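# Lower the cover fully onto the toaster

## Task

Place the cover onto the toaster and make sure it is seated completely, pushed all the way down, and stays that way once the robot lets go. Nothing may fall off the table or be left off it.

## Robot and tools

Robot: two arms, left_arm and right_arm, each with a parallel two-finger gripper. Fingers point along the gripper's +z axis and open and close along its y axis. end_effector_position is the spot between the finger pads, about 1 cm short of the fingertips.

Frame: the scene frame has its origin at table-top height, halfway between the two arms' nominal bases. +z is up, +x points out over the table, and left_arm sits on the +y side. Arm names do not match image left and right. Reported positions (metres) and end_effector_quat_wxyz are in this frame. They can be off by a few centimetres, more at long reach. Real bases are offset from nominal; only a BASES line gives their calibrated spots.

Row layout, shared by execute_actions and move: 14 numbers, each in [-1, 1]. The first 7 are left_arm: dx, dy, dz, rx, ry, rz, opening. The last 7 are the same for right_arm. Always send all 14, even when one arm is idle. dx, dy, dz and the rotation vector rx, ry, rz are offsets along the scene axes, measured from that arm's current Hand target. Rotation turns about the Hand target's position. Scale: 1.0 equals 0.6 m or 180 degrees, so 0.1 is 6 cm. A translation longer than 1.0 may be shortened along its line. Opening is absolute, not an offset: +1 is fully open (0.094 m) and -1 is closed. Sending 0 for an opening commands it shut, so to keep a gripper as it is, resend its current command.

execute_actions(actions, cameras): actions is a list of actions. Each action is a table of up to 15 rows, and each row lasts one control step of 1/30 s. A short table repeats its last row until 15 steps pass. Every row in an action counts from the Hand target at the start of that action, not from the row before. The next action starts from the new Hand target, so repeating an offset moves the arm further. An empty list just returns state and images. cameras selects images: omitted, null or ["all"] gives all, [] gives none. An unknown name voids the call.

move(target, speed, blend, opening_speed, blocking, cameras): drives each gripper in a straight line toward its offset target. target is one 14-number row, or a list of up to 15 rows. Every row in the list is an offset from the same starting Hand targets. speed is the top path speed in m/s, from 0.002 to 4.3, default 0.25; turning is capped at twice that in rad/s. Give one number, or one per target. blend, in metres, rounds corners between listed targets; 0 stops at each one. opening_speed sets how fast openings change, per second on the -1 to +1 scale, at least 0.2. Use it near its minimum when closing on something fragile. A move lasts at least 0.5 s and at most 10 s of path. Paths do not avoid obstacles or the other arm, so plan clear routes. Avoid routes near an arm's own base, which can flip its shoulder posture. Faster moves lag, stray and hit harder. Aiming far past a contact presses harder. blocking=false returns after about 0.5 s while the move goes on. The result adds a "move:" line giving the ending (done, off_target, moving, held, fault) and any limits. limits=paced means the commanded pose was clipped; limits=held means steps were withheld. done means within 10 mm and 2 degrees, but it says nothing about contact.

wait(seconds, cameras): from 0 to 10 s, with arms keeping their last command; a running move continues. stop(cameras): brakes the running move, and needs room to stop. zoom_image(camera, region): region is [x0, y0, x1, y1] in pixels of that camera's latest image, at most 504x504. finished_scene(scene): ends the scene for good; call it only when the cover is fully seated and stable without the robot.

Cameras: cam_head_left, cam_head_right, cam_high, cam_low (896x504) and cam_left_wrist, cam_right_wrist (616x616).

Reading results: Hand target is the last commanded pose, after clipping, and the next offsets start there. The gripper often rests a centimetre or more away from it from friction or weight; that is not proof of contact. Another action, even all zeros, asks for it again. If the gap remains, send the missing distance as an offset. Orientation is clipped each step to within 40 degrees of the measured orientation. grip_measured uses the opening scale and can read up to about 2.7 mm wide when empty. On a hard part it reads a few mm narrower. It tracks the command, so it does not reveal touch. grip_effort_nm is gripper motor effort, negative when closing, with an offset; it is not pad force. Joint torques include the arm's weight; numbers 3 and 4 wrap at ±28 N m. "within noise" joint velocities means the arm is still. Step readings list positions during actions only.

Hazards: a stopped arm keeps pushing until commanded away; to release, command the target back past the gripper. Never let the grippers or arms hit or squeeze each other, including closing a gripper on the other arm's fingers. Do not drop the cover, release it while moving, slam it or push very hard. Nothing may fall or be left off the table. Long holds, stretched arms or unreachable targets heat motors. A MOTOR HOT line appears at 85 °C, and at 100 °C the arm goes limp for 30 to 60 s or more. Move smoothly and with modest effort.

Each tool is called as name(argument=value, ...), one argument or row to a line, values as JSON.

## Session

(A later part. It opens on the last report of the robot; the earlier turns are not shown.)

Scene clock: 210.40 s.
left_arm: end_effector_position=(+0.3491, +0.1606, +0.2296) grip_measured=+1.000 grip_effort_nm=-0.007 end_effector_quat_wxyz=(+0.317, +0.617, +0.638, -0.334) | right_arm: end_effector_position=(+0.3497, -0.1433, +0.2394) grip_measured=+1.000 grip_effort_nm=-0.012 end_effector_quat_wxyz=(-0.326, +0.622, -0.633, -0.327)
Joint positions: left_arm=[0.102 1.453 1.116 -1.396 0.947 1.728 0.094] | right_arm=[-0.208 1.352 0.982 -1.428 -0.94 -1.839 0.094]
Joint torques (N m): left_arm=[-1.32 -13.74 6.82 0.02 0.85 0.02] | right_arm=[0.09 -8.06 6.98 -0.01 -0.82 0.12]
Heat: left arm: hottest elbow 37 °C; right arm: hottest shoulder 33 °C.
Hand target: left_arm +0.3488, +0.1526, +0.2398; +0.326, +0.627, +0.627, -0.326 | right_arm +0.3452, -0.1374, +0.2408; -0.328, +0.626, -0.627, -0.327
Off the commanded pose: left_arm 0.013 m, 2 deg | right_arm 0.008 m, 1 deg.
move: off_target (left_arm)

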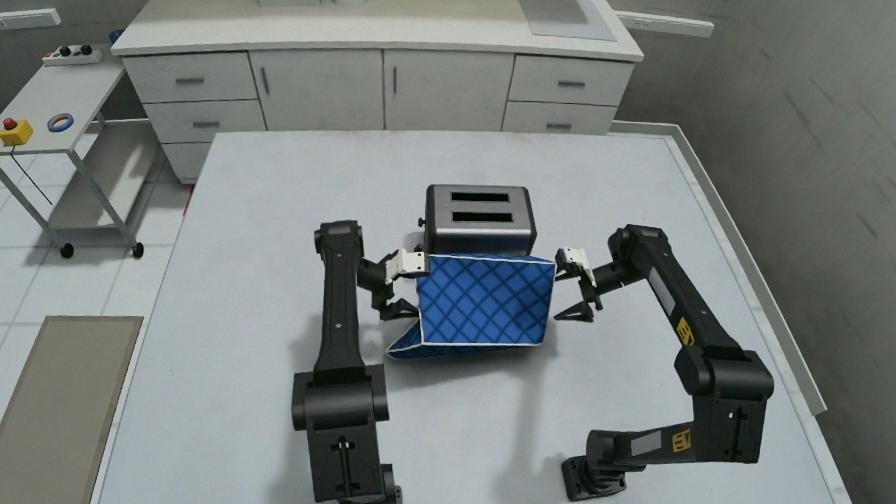

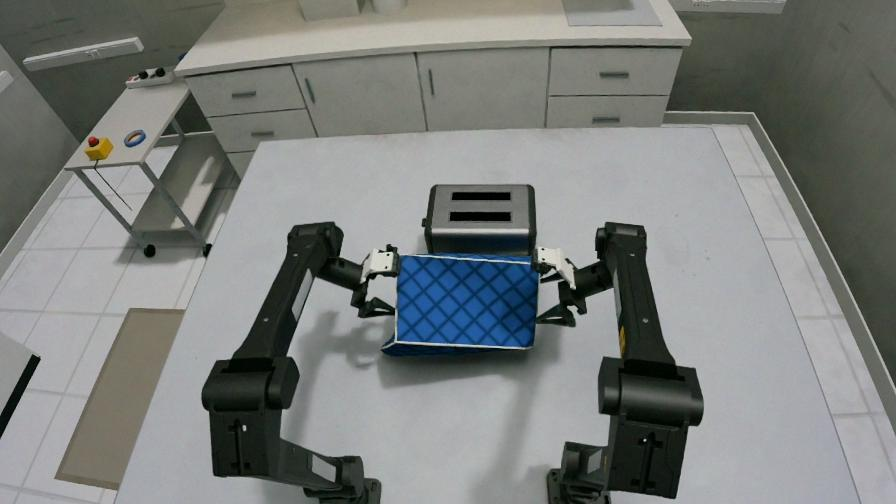

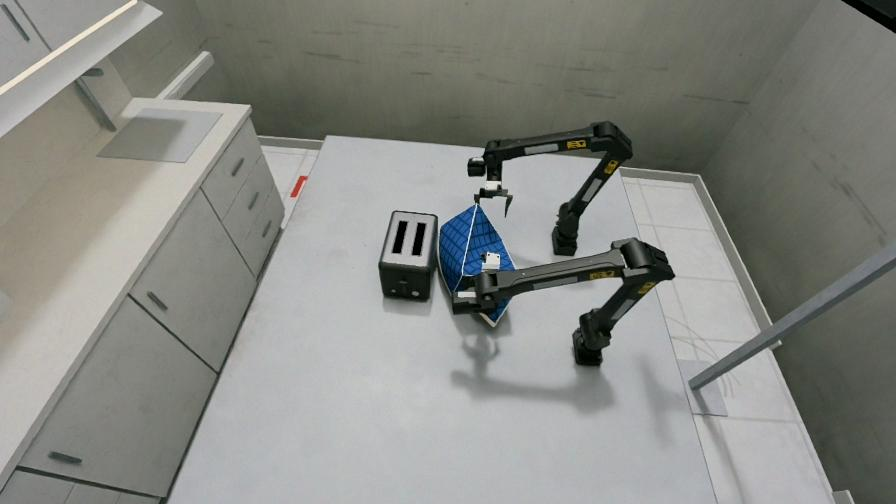

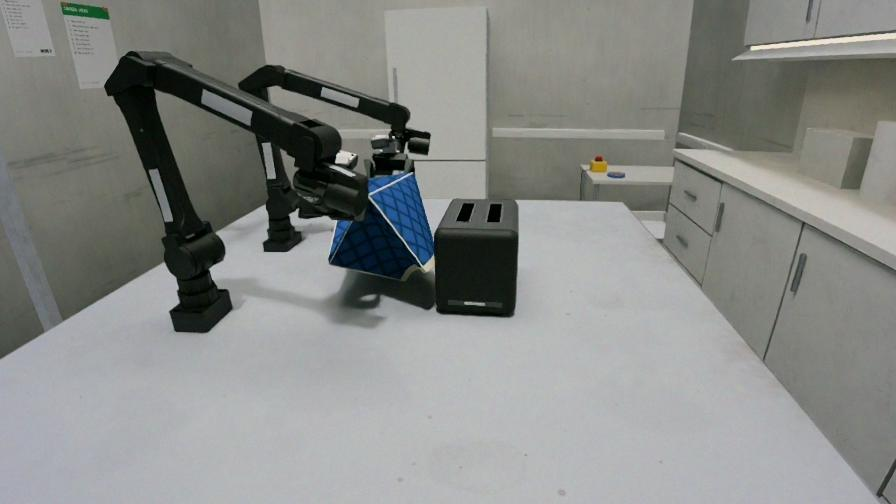

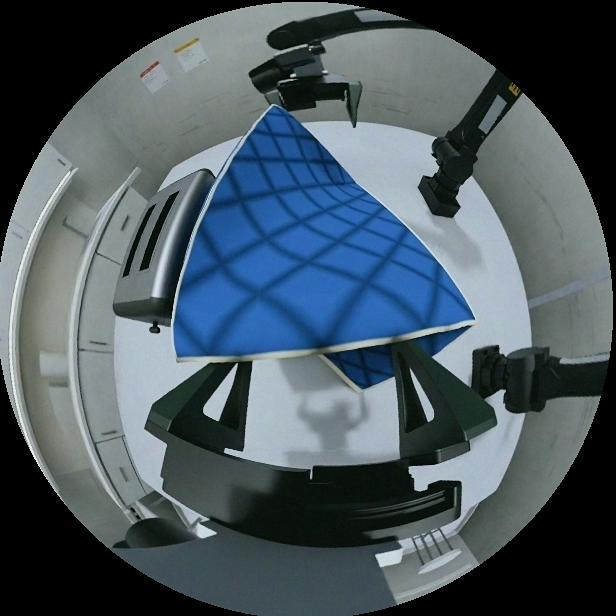

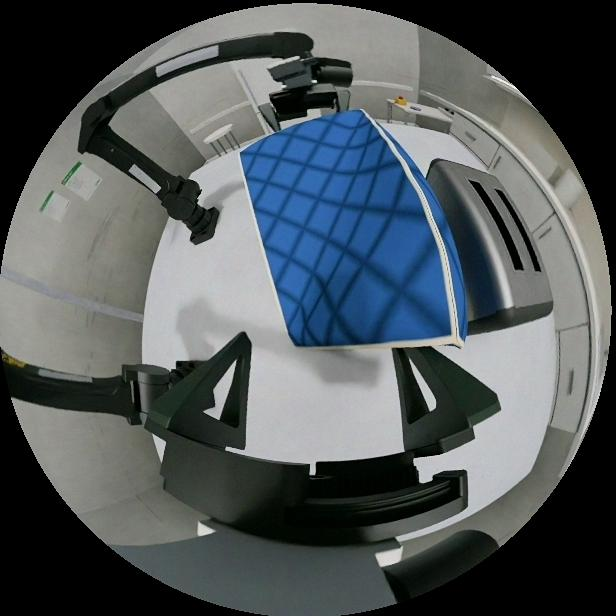

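move(
  target=[
    [-0.06,0,0,0,0,0,1,-0.06,0,0,0,0,0,1],
    [-0.08,0,-0.1,0,0,0,1,-0.08,0,-0.1,0,0,0,1],
  ],
  speed=0.05,
)

zoom_image(
  camera="cam_low",
  region=[250, 140, 530, 330],
)

zoom_image(
  camera="cam_head_left",
  region=[360, 230, 620, 390],
)

Scene clock: 219.37 s.
left_arm: end_effector_position=(+0.2979, +0.1551, +0.1824) grip_measured=+1.000 grip_effort_nm=-0.002 end_effector_quat_wxyz=(+0.323, +0.621, +0.635, -0.326) | right_arm: end_effector_position=(+0.2985, -0.1353, +0.1887) grip_measured=+1.000 grip_effort_nm=-0.017 end_effector_quat_wxyz=(-0.329, +0.627, -0.628, -0.323)
Joint positions: left_arm=[0.102 1.362 0.89 -1.241 0.947 1.729 0.094] | right_arm=[-0.21 1.276 0.766 -1.29 -0.94 -1.859 0.094]
Joint torques (N m): left_arm=[-0.85 -8.82 6.46 0.09 0.75 0.2] | right_arm=[-1.67 -4.13 6.53 0.03 -0.62 -0.11]
Heat: left arm: hottest elbow 35 °C; right arm: hottest shoulder 32 °C.
Hand target: left_arm +0.3008, +0.1526, +0.1798; +0.326, +0.627, +0.627, -0.326 | right_arm +0.2971, -0.1374, +0.1808; -0.328, +0.626, -0.627, -0.327
Off the commanded pose: left_arm 0.005 m, 1 deg | right_arm 0.008 m, 0 deg.
move: done

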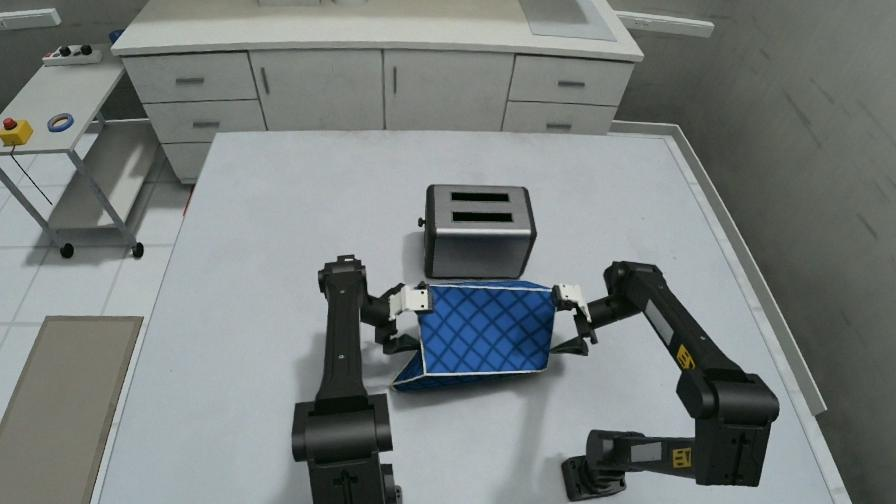

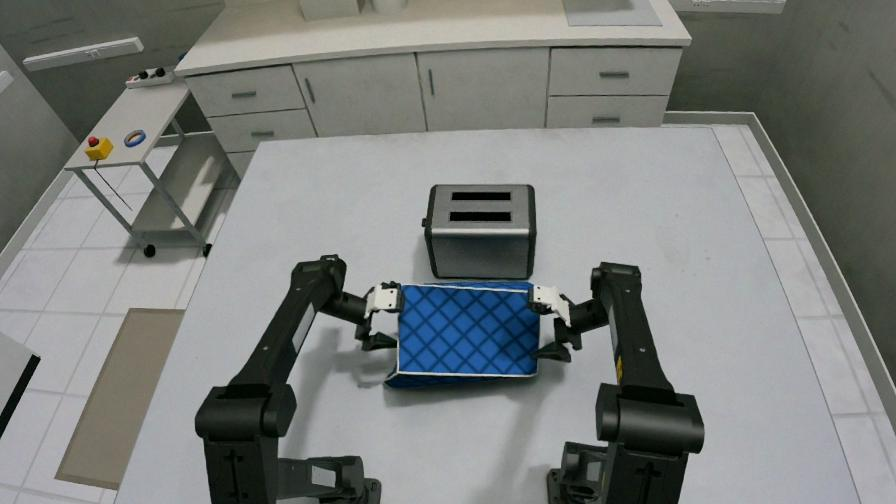

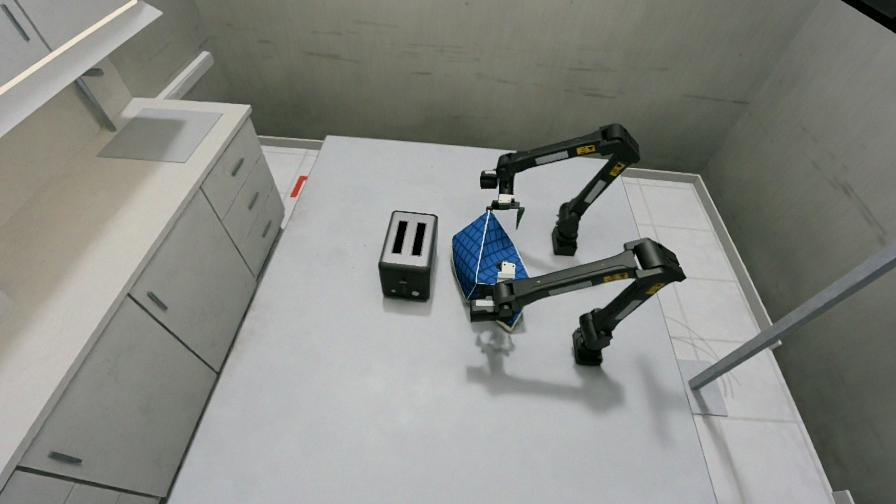

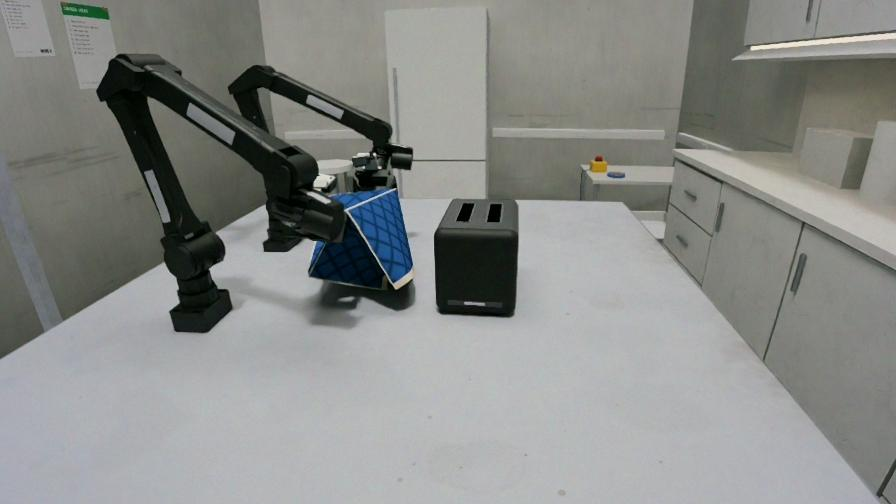

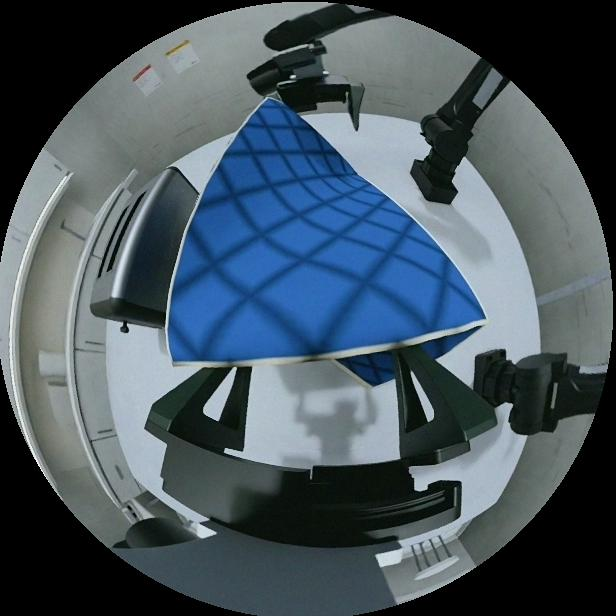

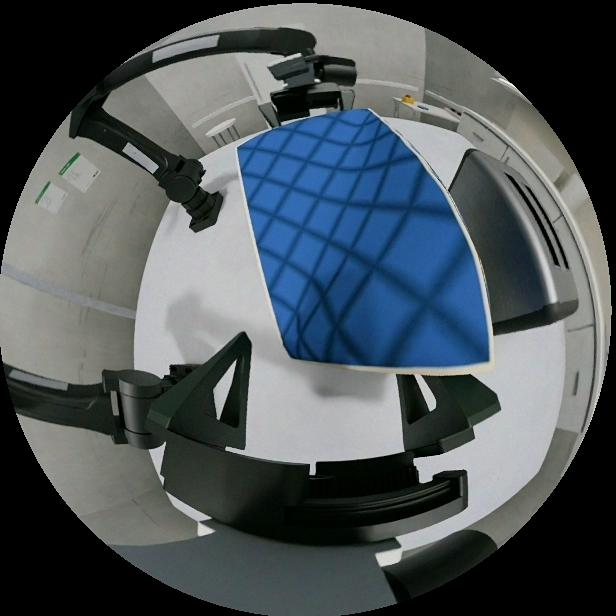

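Scaled by 1.800.

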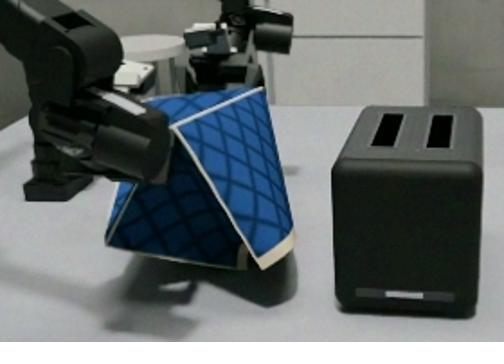

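Scaled by 1.938.

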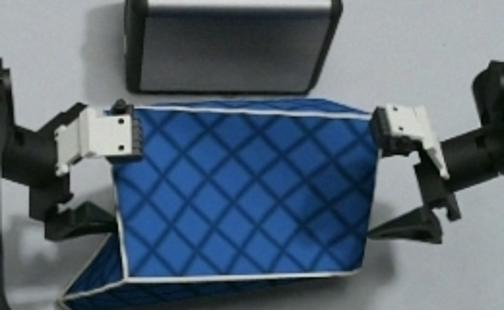

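move(
  target=[0,0,-0.09,0,0,0,1,0,0,-0.09,0,0,0,1],
  speed=0.05,
  cameras=["cam_head_left","cam_low","cam_left_wrist","cam_right_wrist"],
)

zoom_image(
  camera="cam_low",
  region=[250, 140, 530, 330],
)

Scene clock: 225.63 s.
left_arm: end_effector_position=(+0.2986, +0.1551, +0.1290) grip_measured=+1.000 grip_effort_nm=-0.007 end_effector_quat_wxyz=(+0.324, +0.623, +0.633, -0.326) | right_arm: end_effector_position=(+0.2996, -0.1355, +0.1343) grip_measured=+1.000 grip_effort_nm=-0.007 end_effector_quat_wxyz=(-0.329, +0.628, -0.627, -0.323)
Joint positions: left_arm=[0.102 1.449 0.814 -1.077 0.948 1.733 0.094] | right_arm=[-0.21 1.381 0.689 -1.109 -0.94 -1.862 0.094]
Joint torques (N m): left_arm=[-0.62 -9.05 5.78 0.03 0.73 0.14] | right_arm=[-1.73 -4.48 5.59 0.05 -0.62 -0.08]
Heat: left arm: hottest elbow 35 °C; right arm: hottest shoulder 32 °C.
Hand target: left_arm +0.3009, +0.1525, +0.1259; +0.326, +0.627, +0.627, -0.326 | right_arm +0.2971, -0.1374, +0.1267; -0.328, +0.626, -0.627, -0.327
Off the commanded pose: left_arm 0.005 m, 1 deg | right_arm 0.008 m, 0 deg.
move: done
Images, in order (width x height): cam_head_left 896x504, cam_low 896x504, cam_left_wrist 616x616, cam_right_wrist 616x616.

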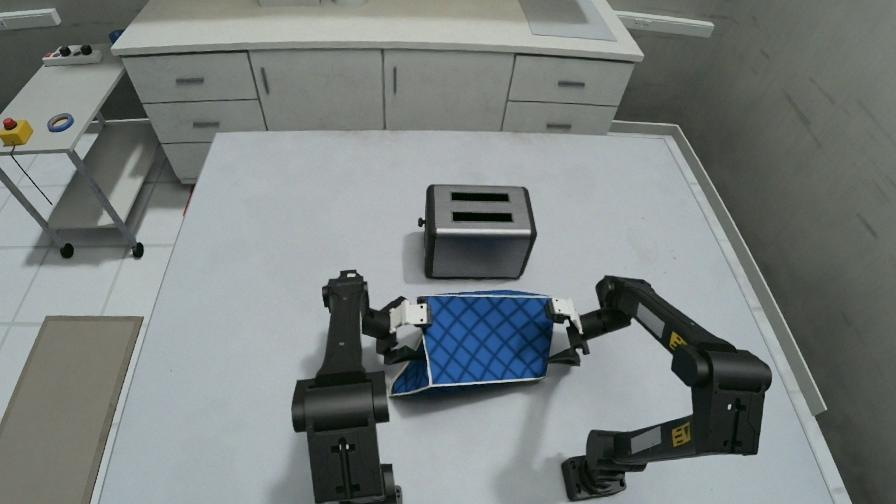

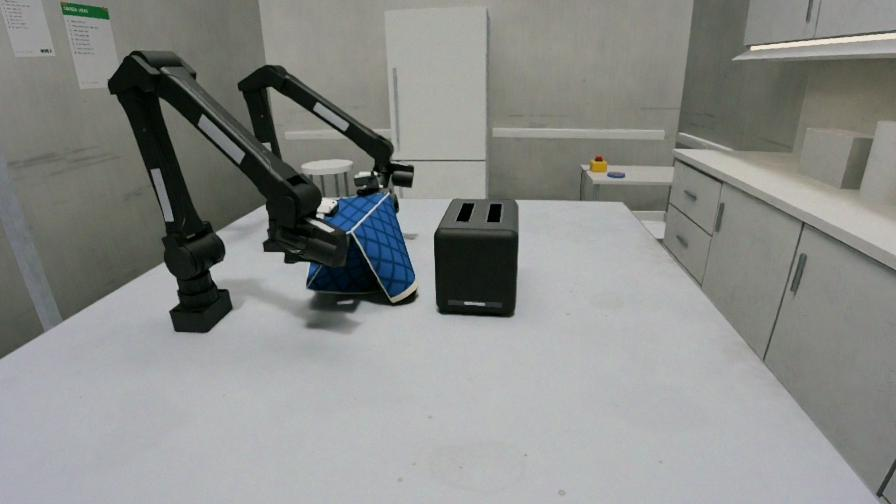

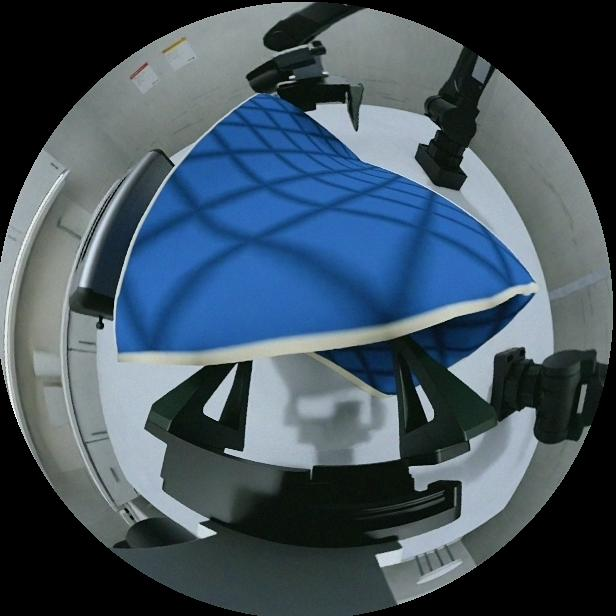

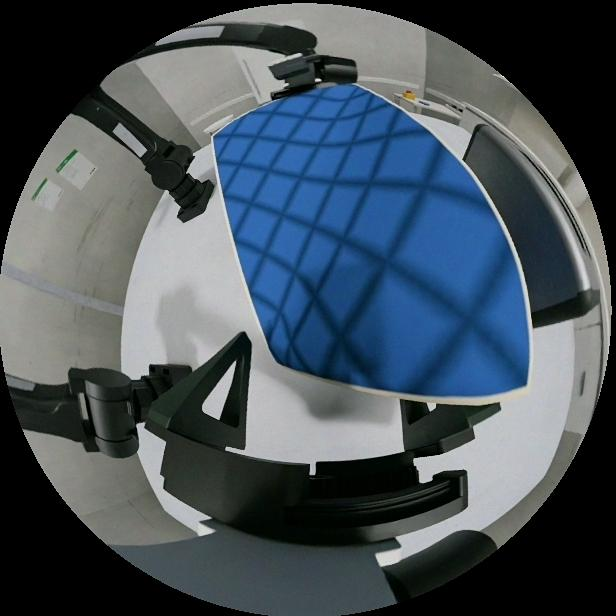

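Scaled by 1.800.

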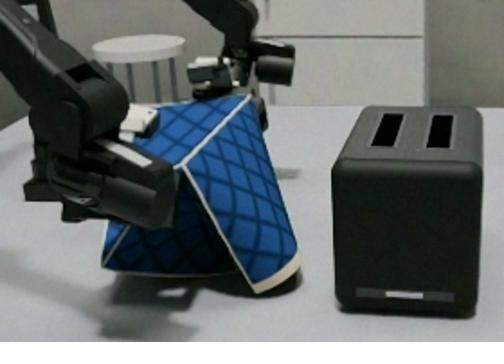

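move(
  target=[0,0,-0.04,0,0,0,1,0,0,-0.04,0,0,0,1],
  speed=0.05,
  cameras=[],
)

move(
  target=[0,0,0,0,0,0,1,0,-0.1,0,0,0,0,1],
  speed=0.05,
  cameras=["cam_head_left","cam_low","cam_left_wrist","cam_right_wrist"],
)

Scene clock: 233.27 s.
left_arm: end_effector_position=(+0.2992, +0.1552, +0.1053) grip_measured=+1.000 grip_effort_nm=0.002 end_effector_quat_wxyz=(+0.325, +0.623, +0.633, -0.325) | right_arm: end_effector_position=(+0.3000, -0.1356, +0.1101) grip_measured=+1.000 grip_effort_nm=-0.017 end_effector_quat_wxyz=(-0.329, +0.628, -0.627, -0.323)
Joint positions: left_arm=[0.102 1.496 0.787 -1.001 0.948 1.733 0.094] | right_arm=[-0.21 1.438 0.662 -1.025 -0.94 -1.862 0.094]
Joint torques (N m): left_arm=[-0.85 -9.52 5.49 0.09 0.73 0.11] | right_arm=[-1.55 -4.78 5.07 0.08 -0.61 -0.07]
Heat: left arm: hottest elbow 34 °C; right arm: hottest shoulder 32 °C.
Hand target: left_arm +0.3009, +0.1526, +0.1018; +0.326, +0.627, +0.627, -0.326 | right_arm +0.2971, -0.1374, +0.1028; -0.328, +0.626, -0.627, -0.327
Off the commanded pose: left_arm 0.005 m, 1 deg | right_arm 0.008 m, 0 deg.
move: done
No camera images: "cameras" was empty.

Scene clock: 234.90 s.
left_arm: end_effector_position=(+0.2993, +0.1551, +0.1054) grip_measured=+1.000 grip_effort_nm=0.002 end_effector_quat_wxyz=(+0.325, +0.623, +0.633, -0.325) | right_arm: end_effector_position=(+0.2838, -0.1878, +0.0992) grip_measured=+1.000 grip_effort_nm=-0.012 end_effector_quat_wxyz=(+0.316, -0.614, +0.646, +0.324)
Joint positions: left_arm=[0.102 1.496 0.787 -1.001 0.949 1.734 0.094] | right_arm=[-0.391 1.497 0.679 -1.183 -0.864 -2.075 0.094]
Joint torques (N m): left_arm=[-0.38 -9.47 5.45 0.08 0.71 0.16] | right_arm=[-2.08 -5.25 8.58 -0.88 -0.36 -0.06]
Heat: left arm: hottest elbow 34 °C; right arm: hottest shoulder 32 °C.
Hand target: left_arm +0.3009, +0.1526, +0.1019; +0.326, +0.627, +0.627, -0.326 | right_arm +0.2971, -0.1975, +0.1027; -0.328, +0.626, -0.627, -0.327
Off the commanded pose: left_arm 0.005 m, 1 deg | right_arm 0.017 m, 3 deg.
joint sent to its limit (right arm) — joint 6 (wrist roll), lower limit. The joint targets are off in orientation, not in position.
move: off_target (right_arm)
Images, in order (width x height): cam_head_left 896x504, cam_low 896x504, cam_left_wrist 616x616, cam_right_wrist 616x616.

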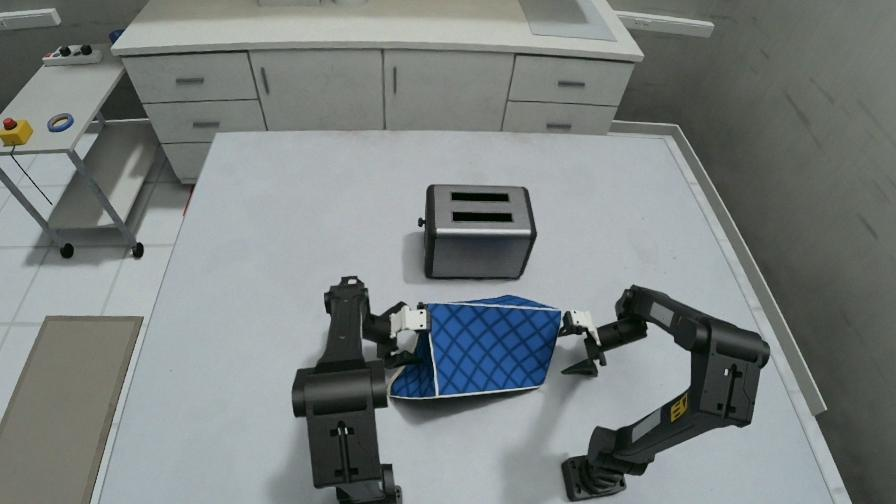

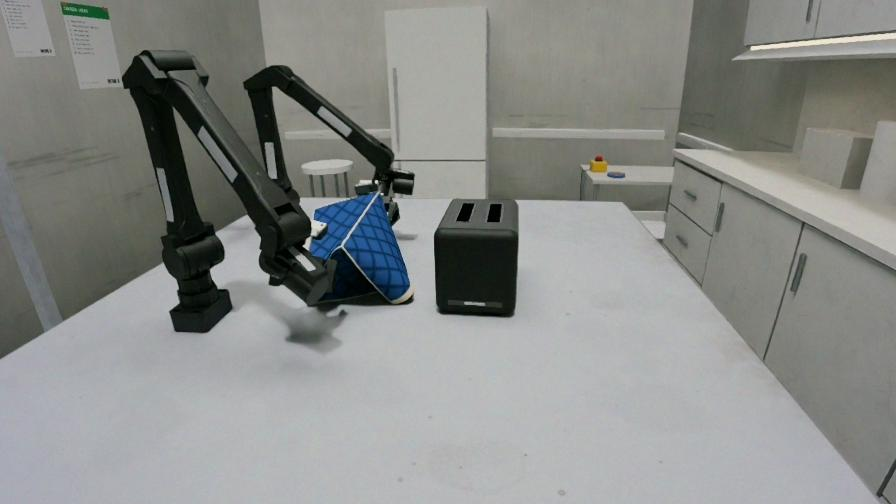

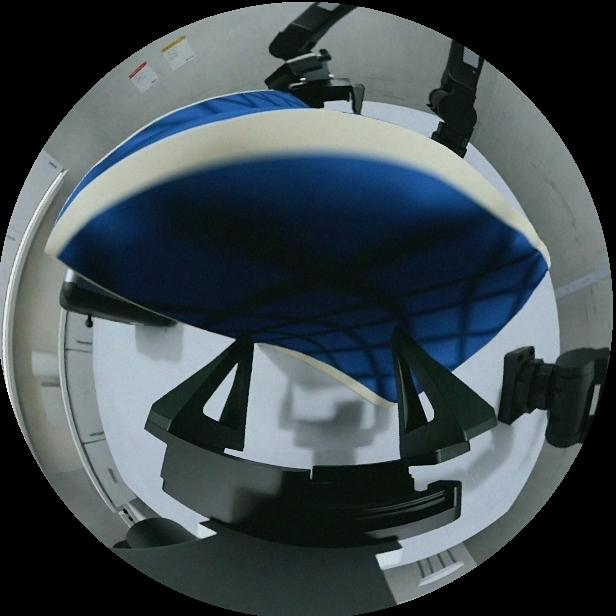

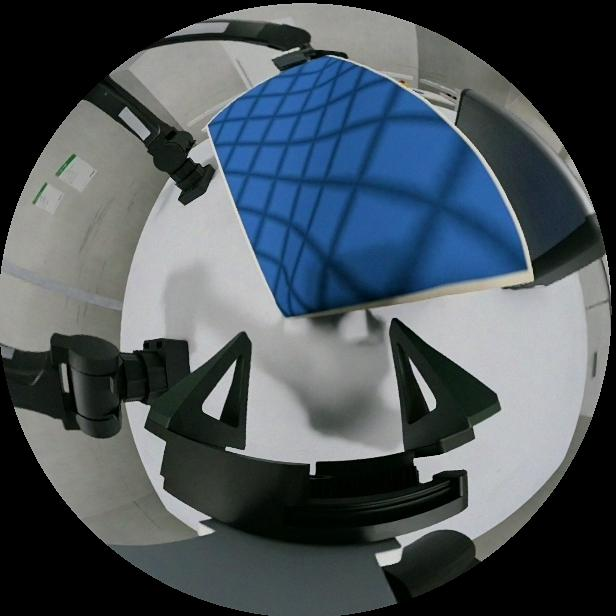

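move(
  target=[0,0.12,0,0,0,0,1,0,-0.05,0,0,0,0,1],
  speed=0.06,
)

zoom_image(
  camera="cam_low",
  region=[250, 140, 530, 330],
)

zoom_image(
  camera="cam_high",
  region=[420, 190, 620, 340],
)

Scene clock: 240.93 s.
left_arm: end_effector_position=(+0.2895, +0.2162, +0.0988) grip_measured=+1.000 grip_effort_nm=-0.002 end_effector_quat_wxyz=(+0.322, +0.627, +0.627, -0.332) | right_arm: end_effector_position=(+0.2845, -0.2163, +0.0984) grip_measured=+1.000 grip_effort_nm=-0.017 end_effector_quat_wxyz=(+0.301, -0.600, +0.674, +0.308)
Joint positions: left_arm=[0.282 1.579 0.841 -1.236 0.9 2.055 0.094] | right_arm=[-0.469 1.497 0.701 -1.21 -0.805 -2.076 0.094]
Joint torques (N m): left_arm=[1.14 -9.82 7.1 -1.06 0.44 0.14] | right_arm=[-2.08 -5.54 8.8 -0.9 -0.35 -0.06]
Heat: left arm: hottest elbow 34 °C; right arm: hottest shoulder 32 °C.
Hand target: left_arm +0.3008, +0.2245, +0.1019; +0.326, +0.627, +0.627, -0.326 | right_arm +0.2971, -0.2275, +0.1027; +0.328, -0.626, +0.627, +0.327
Off the commanded pose: left_arm 0.014 m, 1 deg | right_arm 0.017 m, 7 deg.
joint sent to its limit (right arm) — joint 6 (wrist roll), lower limit. The joint targets are off in orientation, not in position.
move: off_target (left_arm, right_arm)

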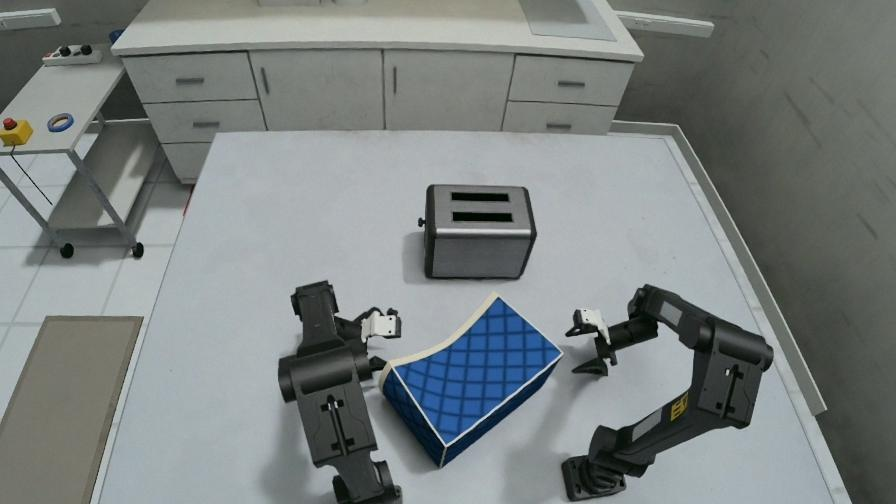

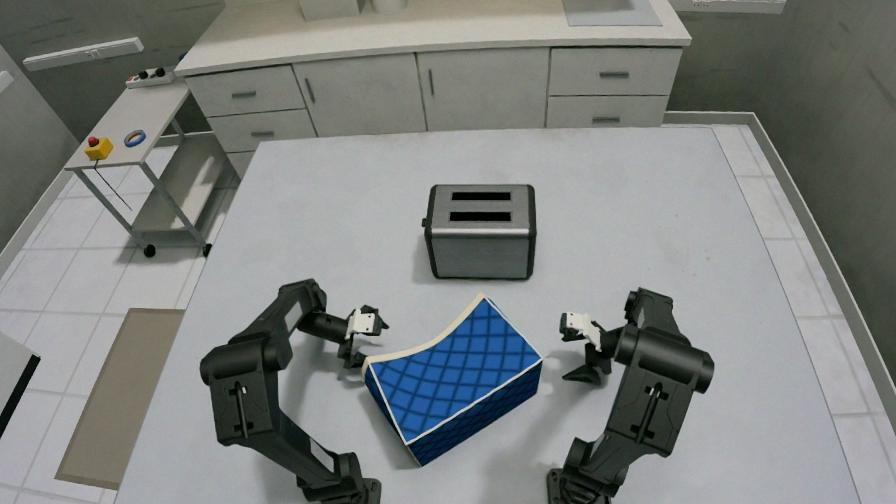

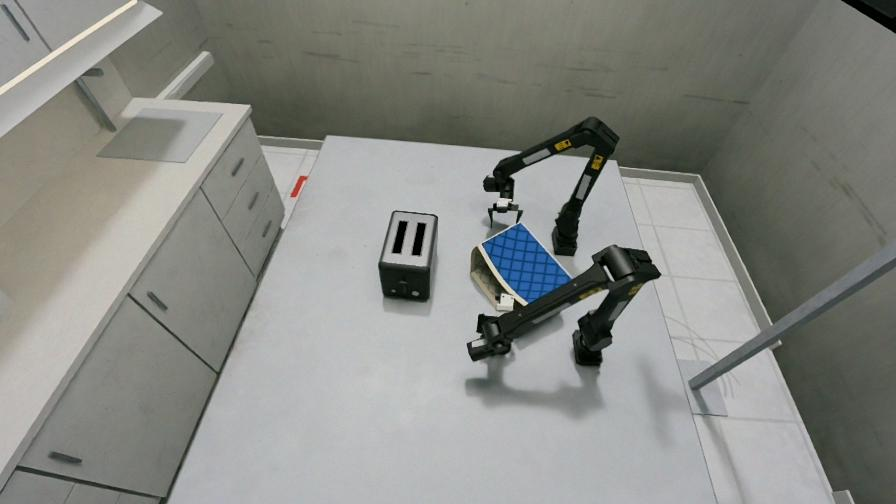

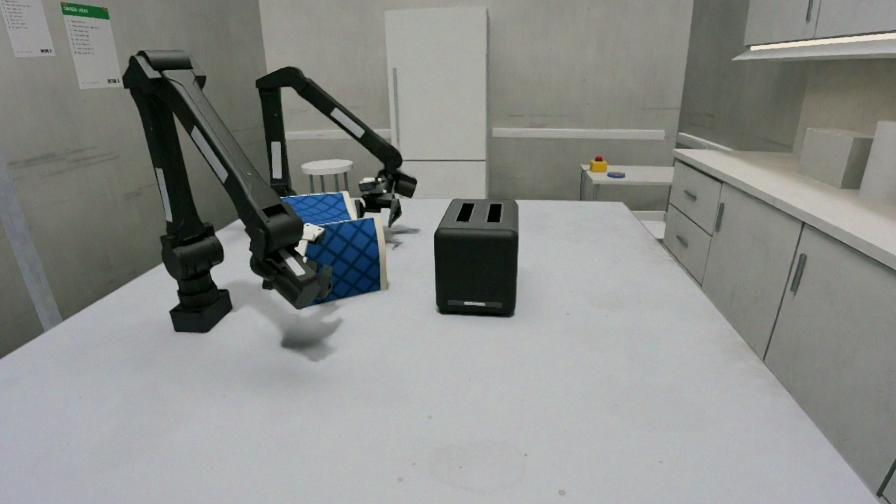

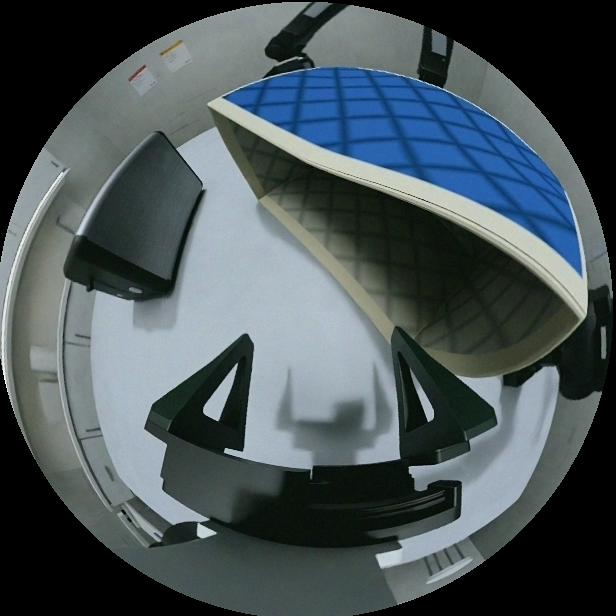

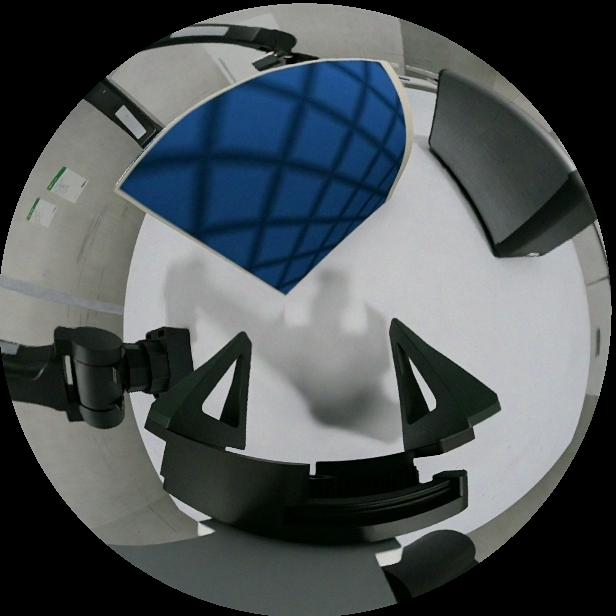

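Scaled by 1.800.

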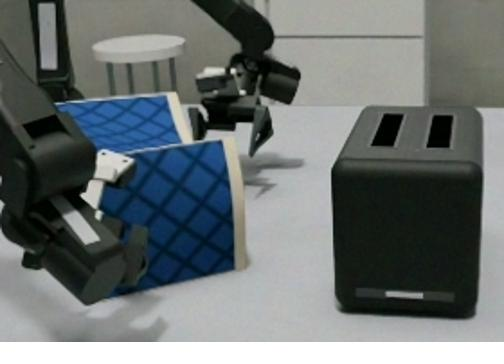

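Scaled by 2.520.

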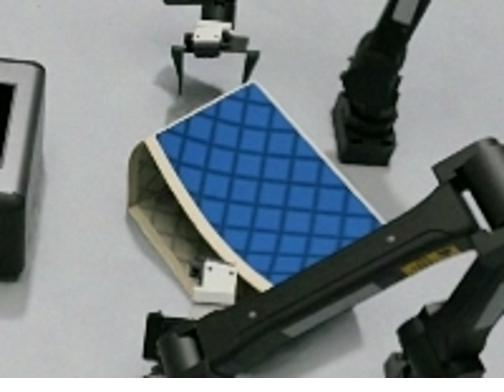

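move(
  target=[0.065,0.1,0.2,-0.1525,0.4826,0.1525,1,0,-0.05,0.1,0,0,0,1],
  speed=0.2,
)

zoom_image(
  camera="cam_high",
  region=[420, 190, 620, 340],
)

Scene clock: 285.37 s.
left_arm: end_effector_position=(+0.3392, +0.2772, +0.2104) grip_measured=+1.000 grip_effort_nm=-0.012 end_effector_quat_wxyz=(+0.097, -0.097, +0.783, -0.606) | right_arm: end_effector_position=(+0.2845, -0.2446, +0.1483) grip_measured=+1.000 grip_effort_nm=-0.012 end_effector_quat_wxyz=(+0.279, -0.578, +0.701, +0.311)
Joint positions: left_arm=[0.485 1.612 1.031 -1.675 1.247 0.747 0.094] | right_arm=[-0.542 1.423 0.801 -1.429 -0.746 -2.076 0.094]
Joint torques (N m): left_arm=[1.14 -14.39 6.22 -1.32 0.65 0.07] | right_arm=[-2.14 -7.53 10.24 -0.95 -0.32 -0.07]
Heat: left arm: hottest elbow 32 °C; right arm: hottest shoulder 31 °C.
Hand target: left_arm +0.3399, +0.2845, +0.2219; +0.000, +0.000, +0.707, -0.707 | right_arm +0.2971, -0.2575, +0.1627; +0.328, -0.626, +0.627, +0.327
Off the commanded pose: left_arm 0.014 m, 21 deg | right_arm 0.023 m, 12 deg.
joint sent to its limit (left arm) — joint 4 (wrist pitch), lower limit. The joint targets are off in orientation, not in position.
joint sent to its limit (right arm) — joint 6 (wrist roll), lower limit. The joint targets are off in orientation, not in position.
move: off_target (left_arm, right_arm)

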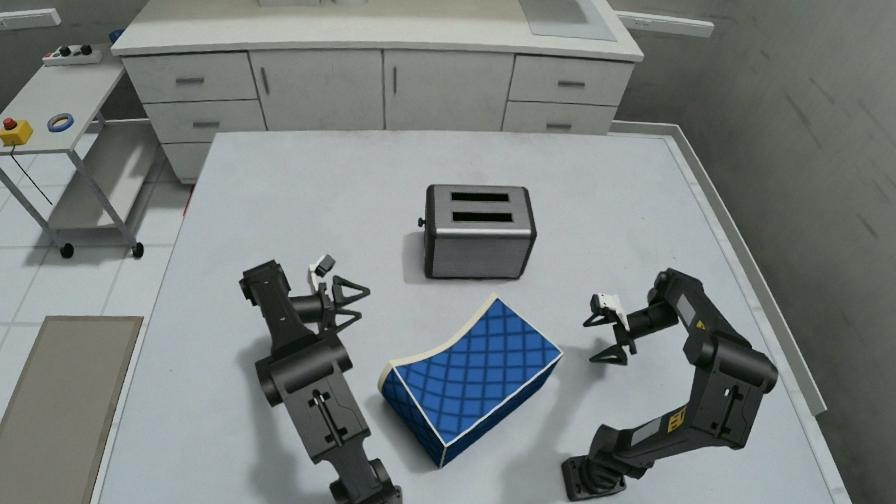

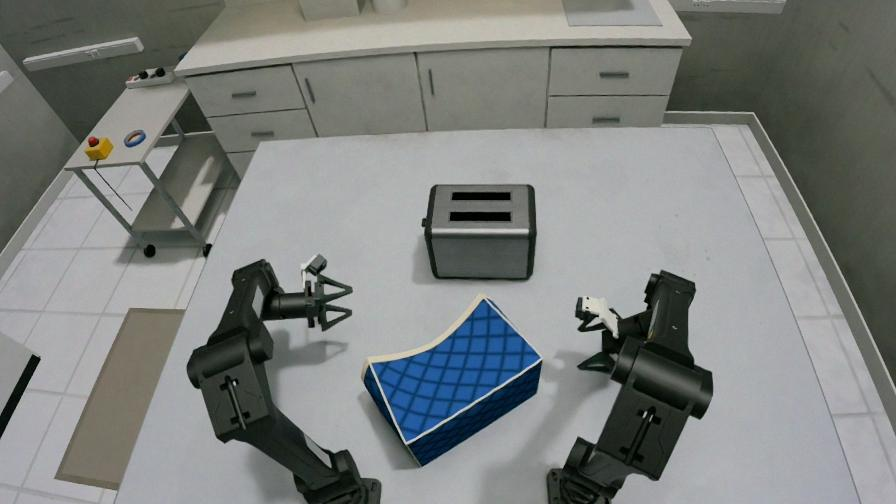

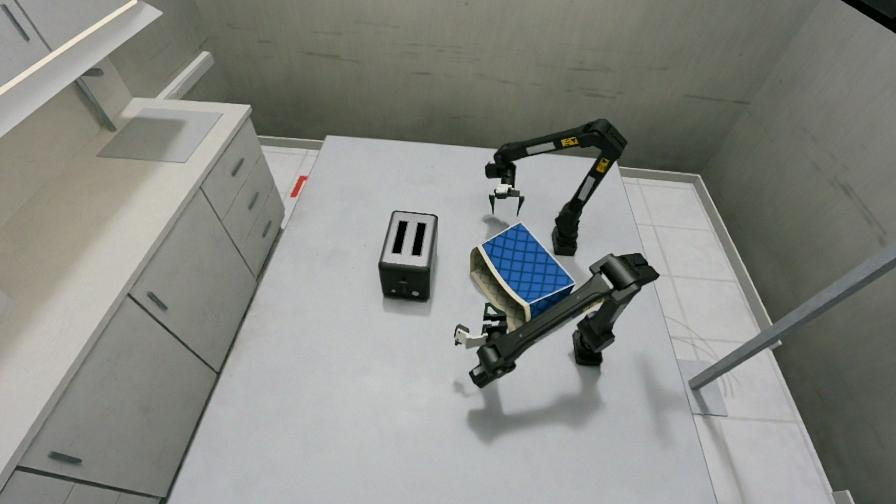

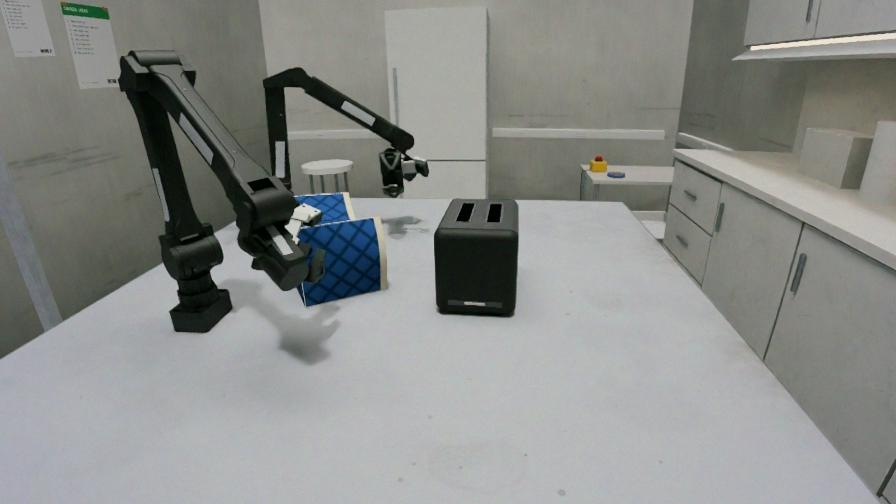

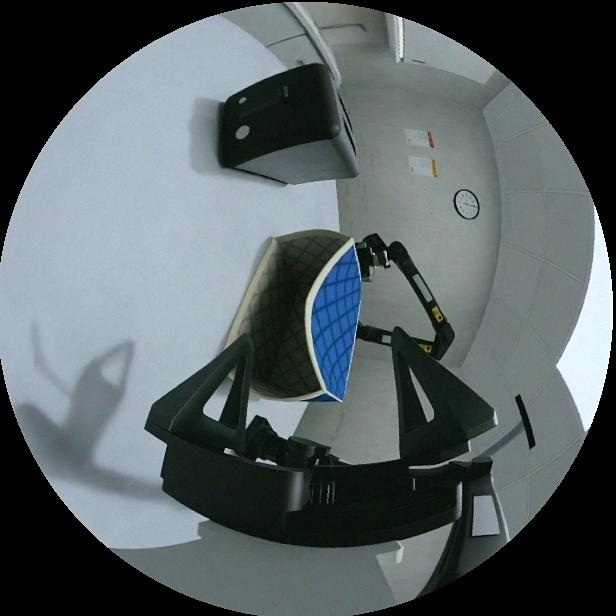

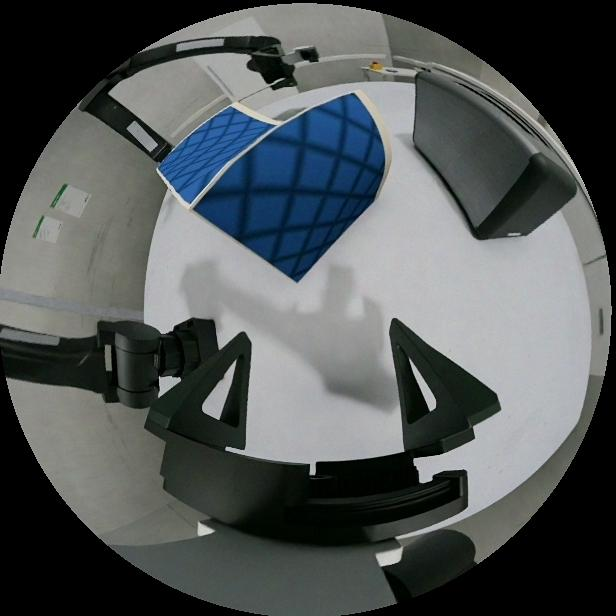

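Scaled by 2.520.

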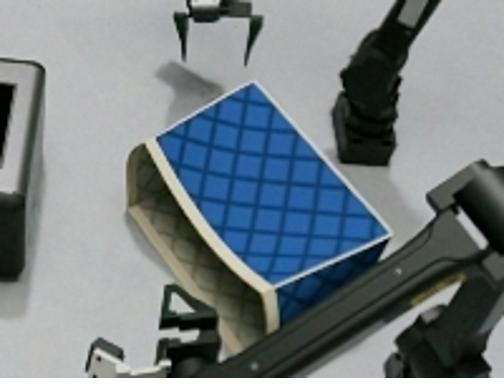

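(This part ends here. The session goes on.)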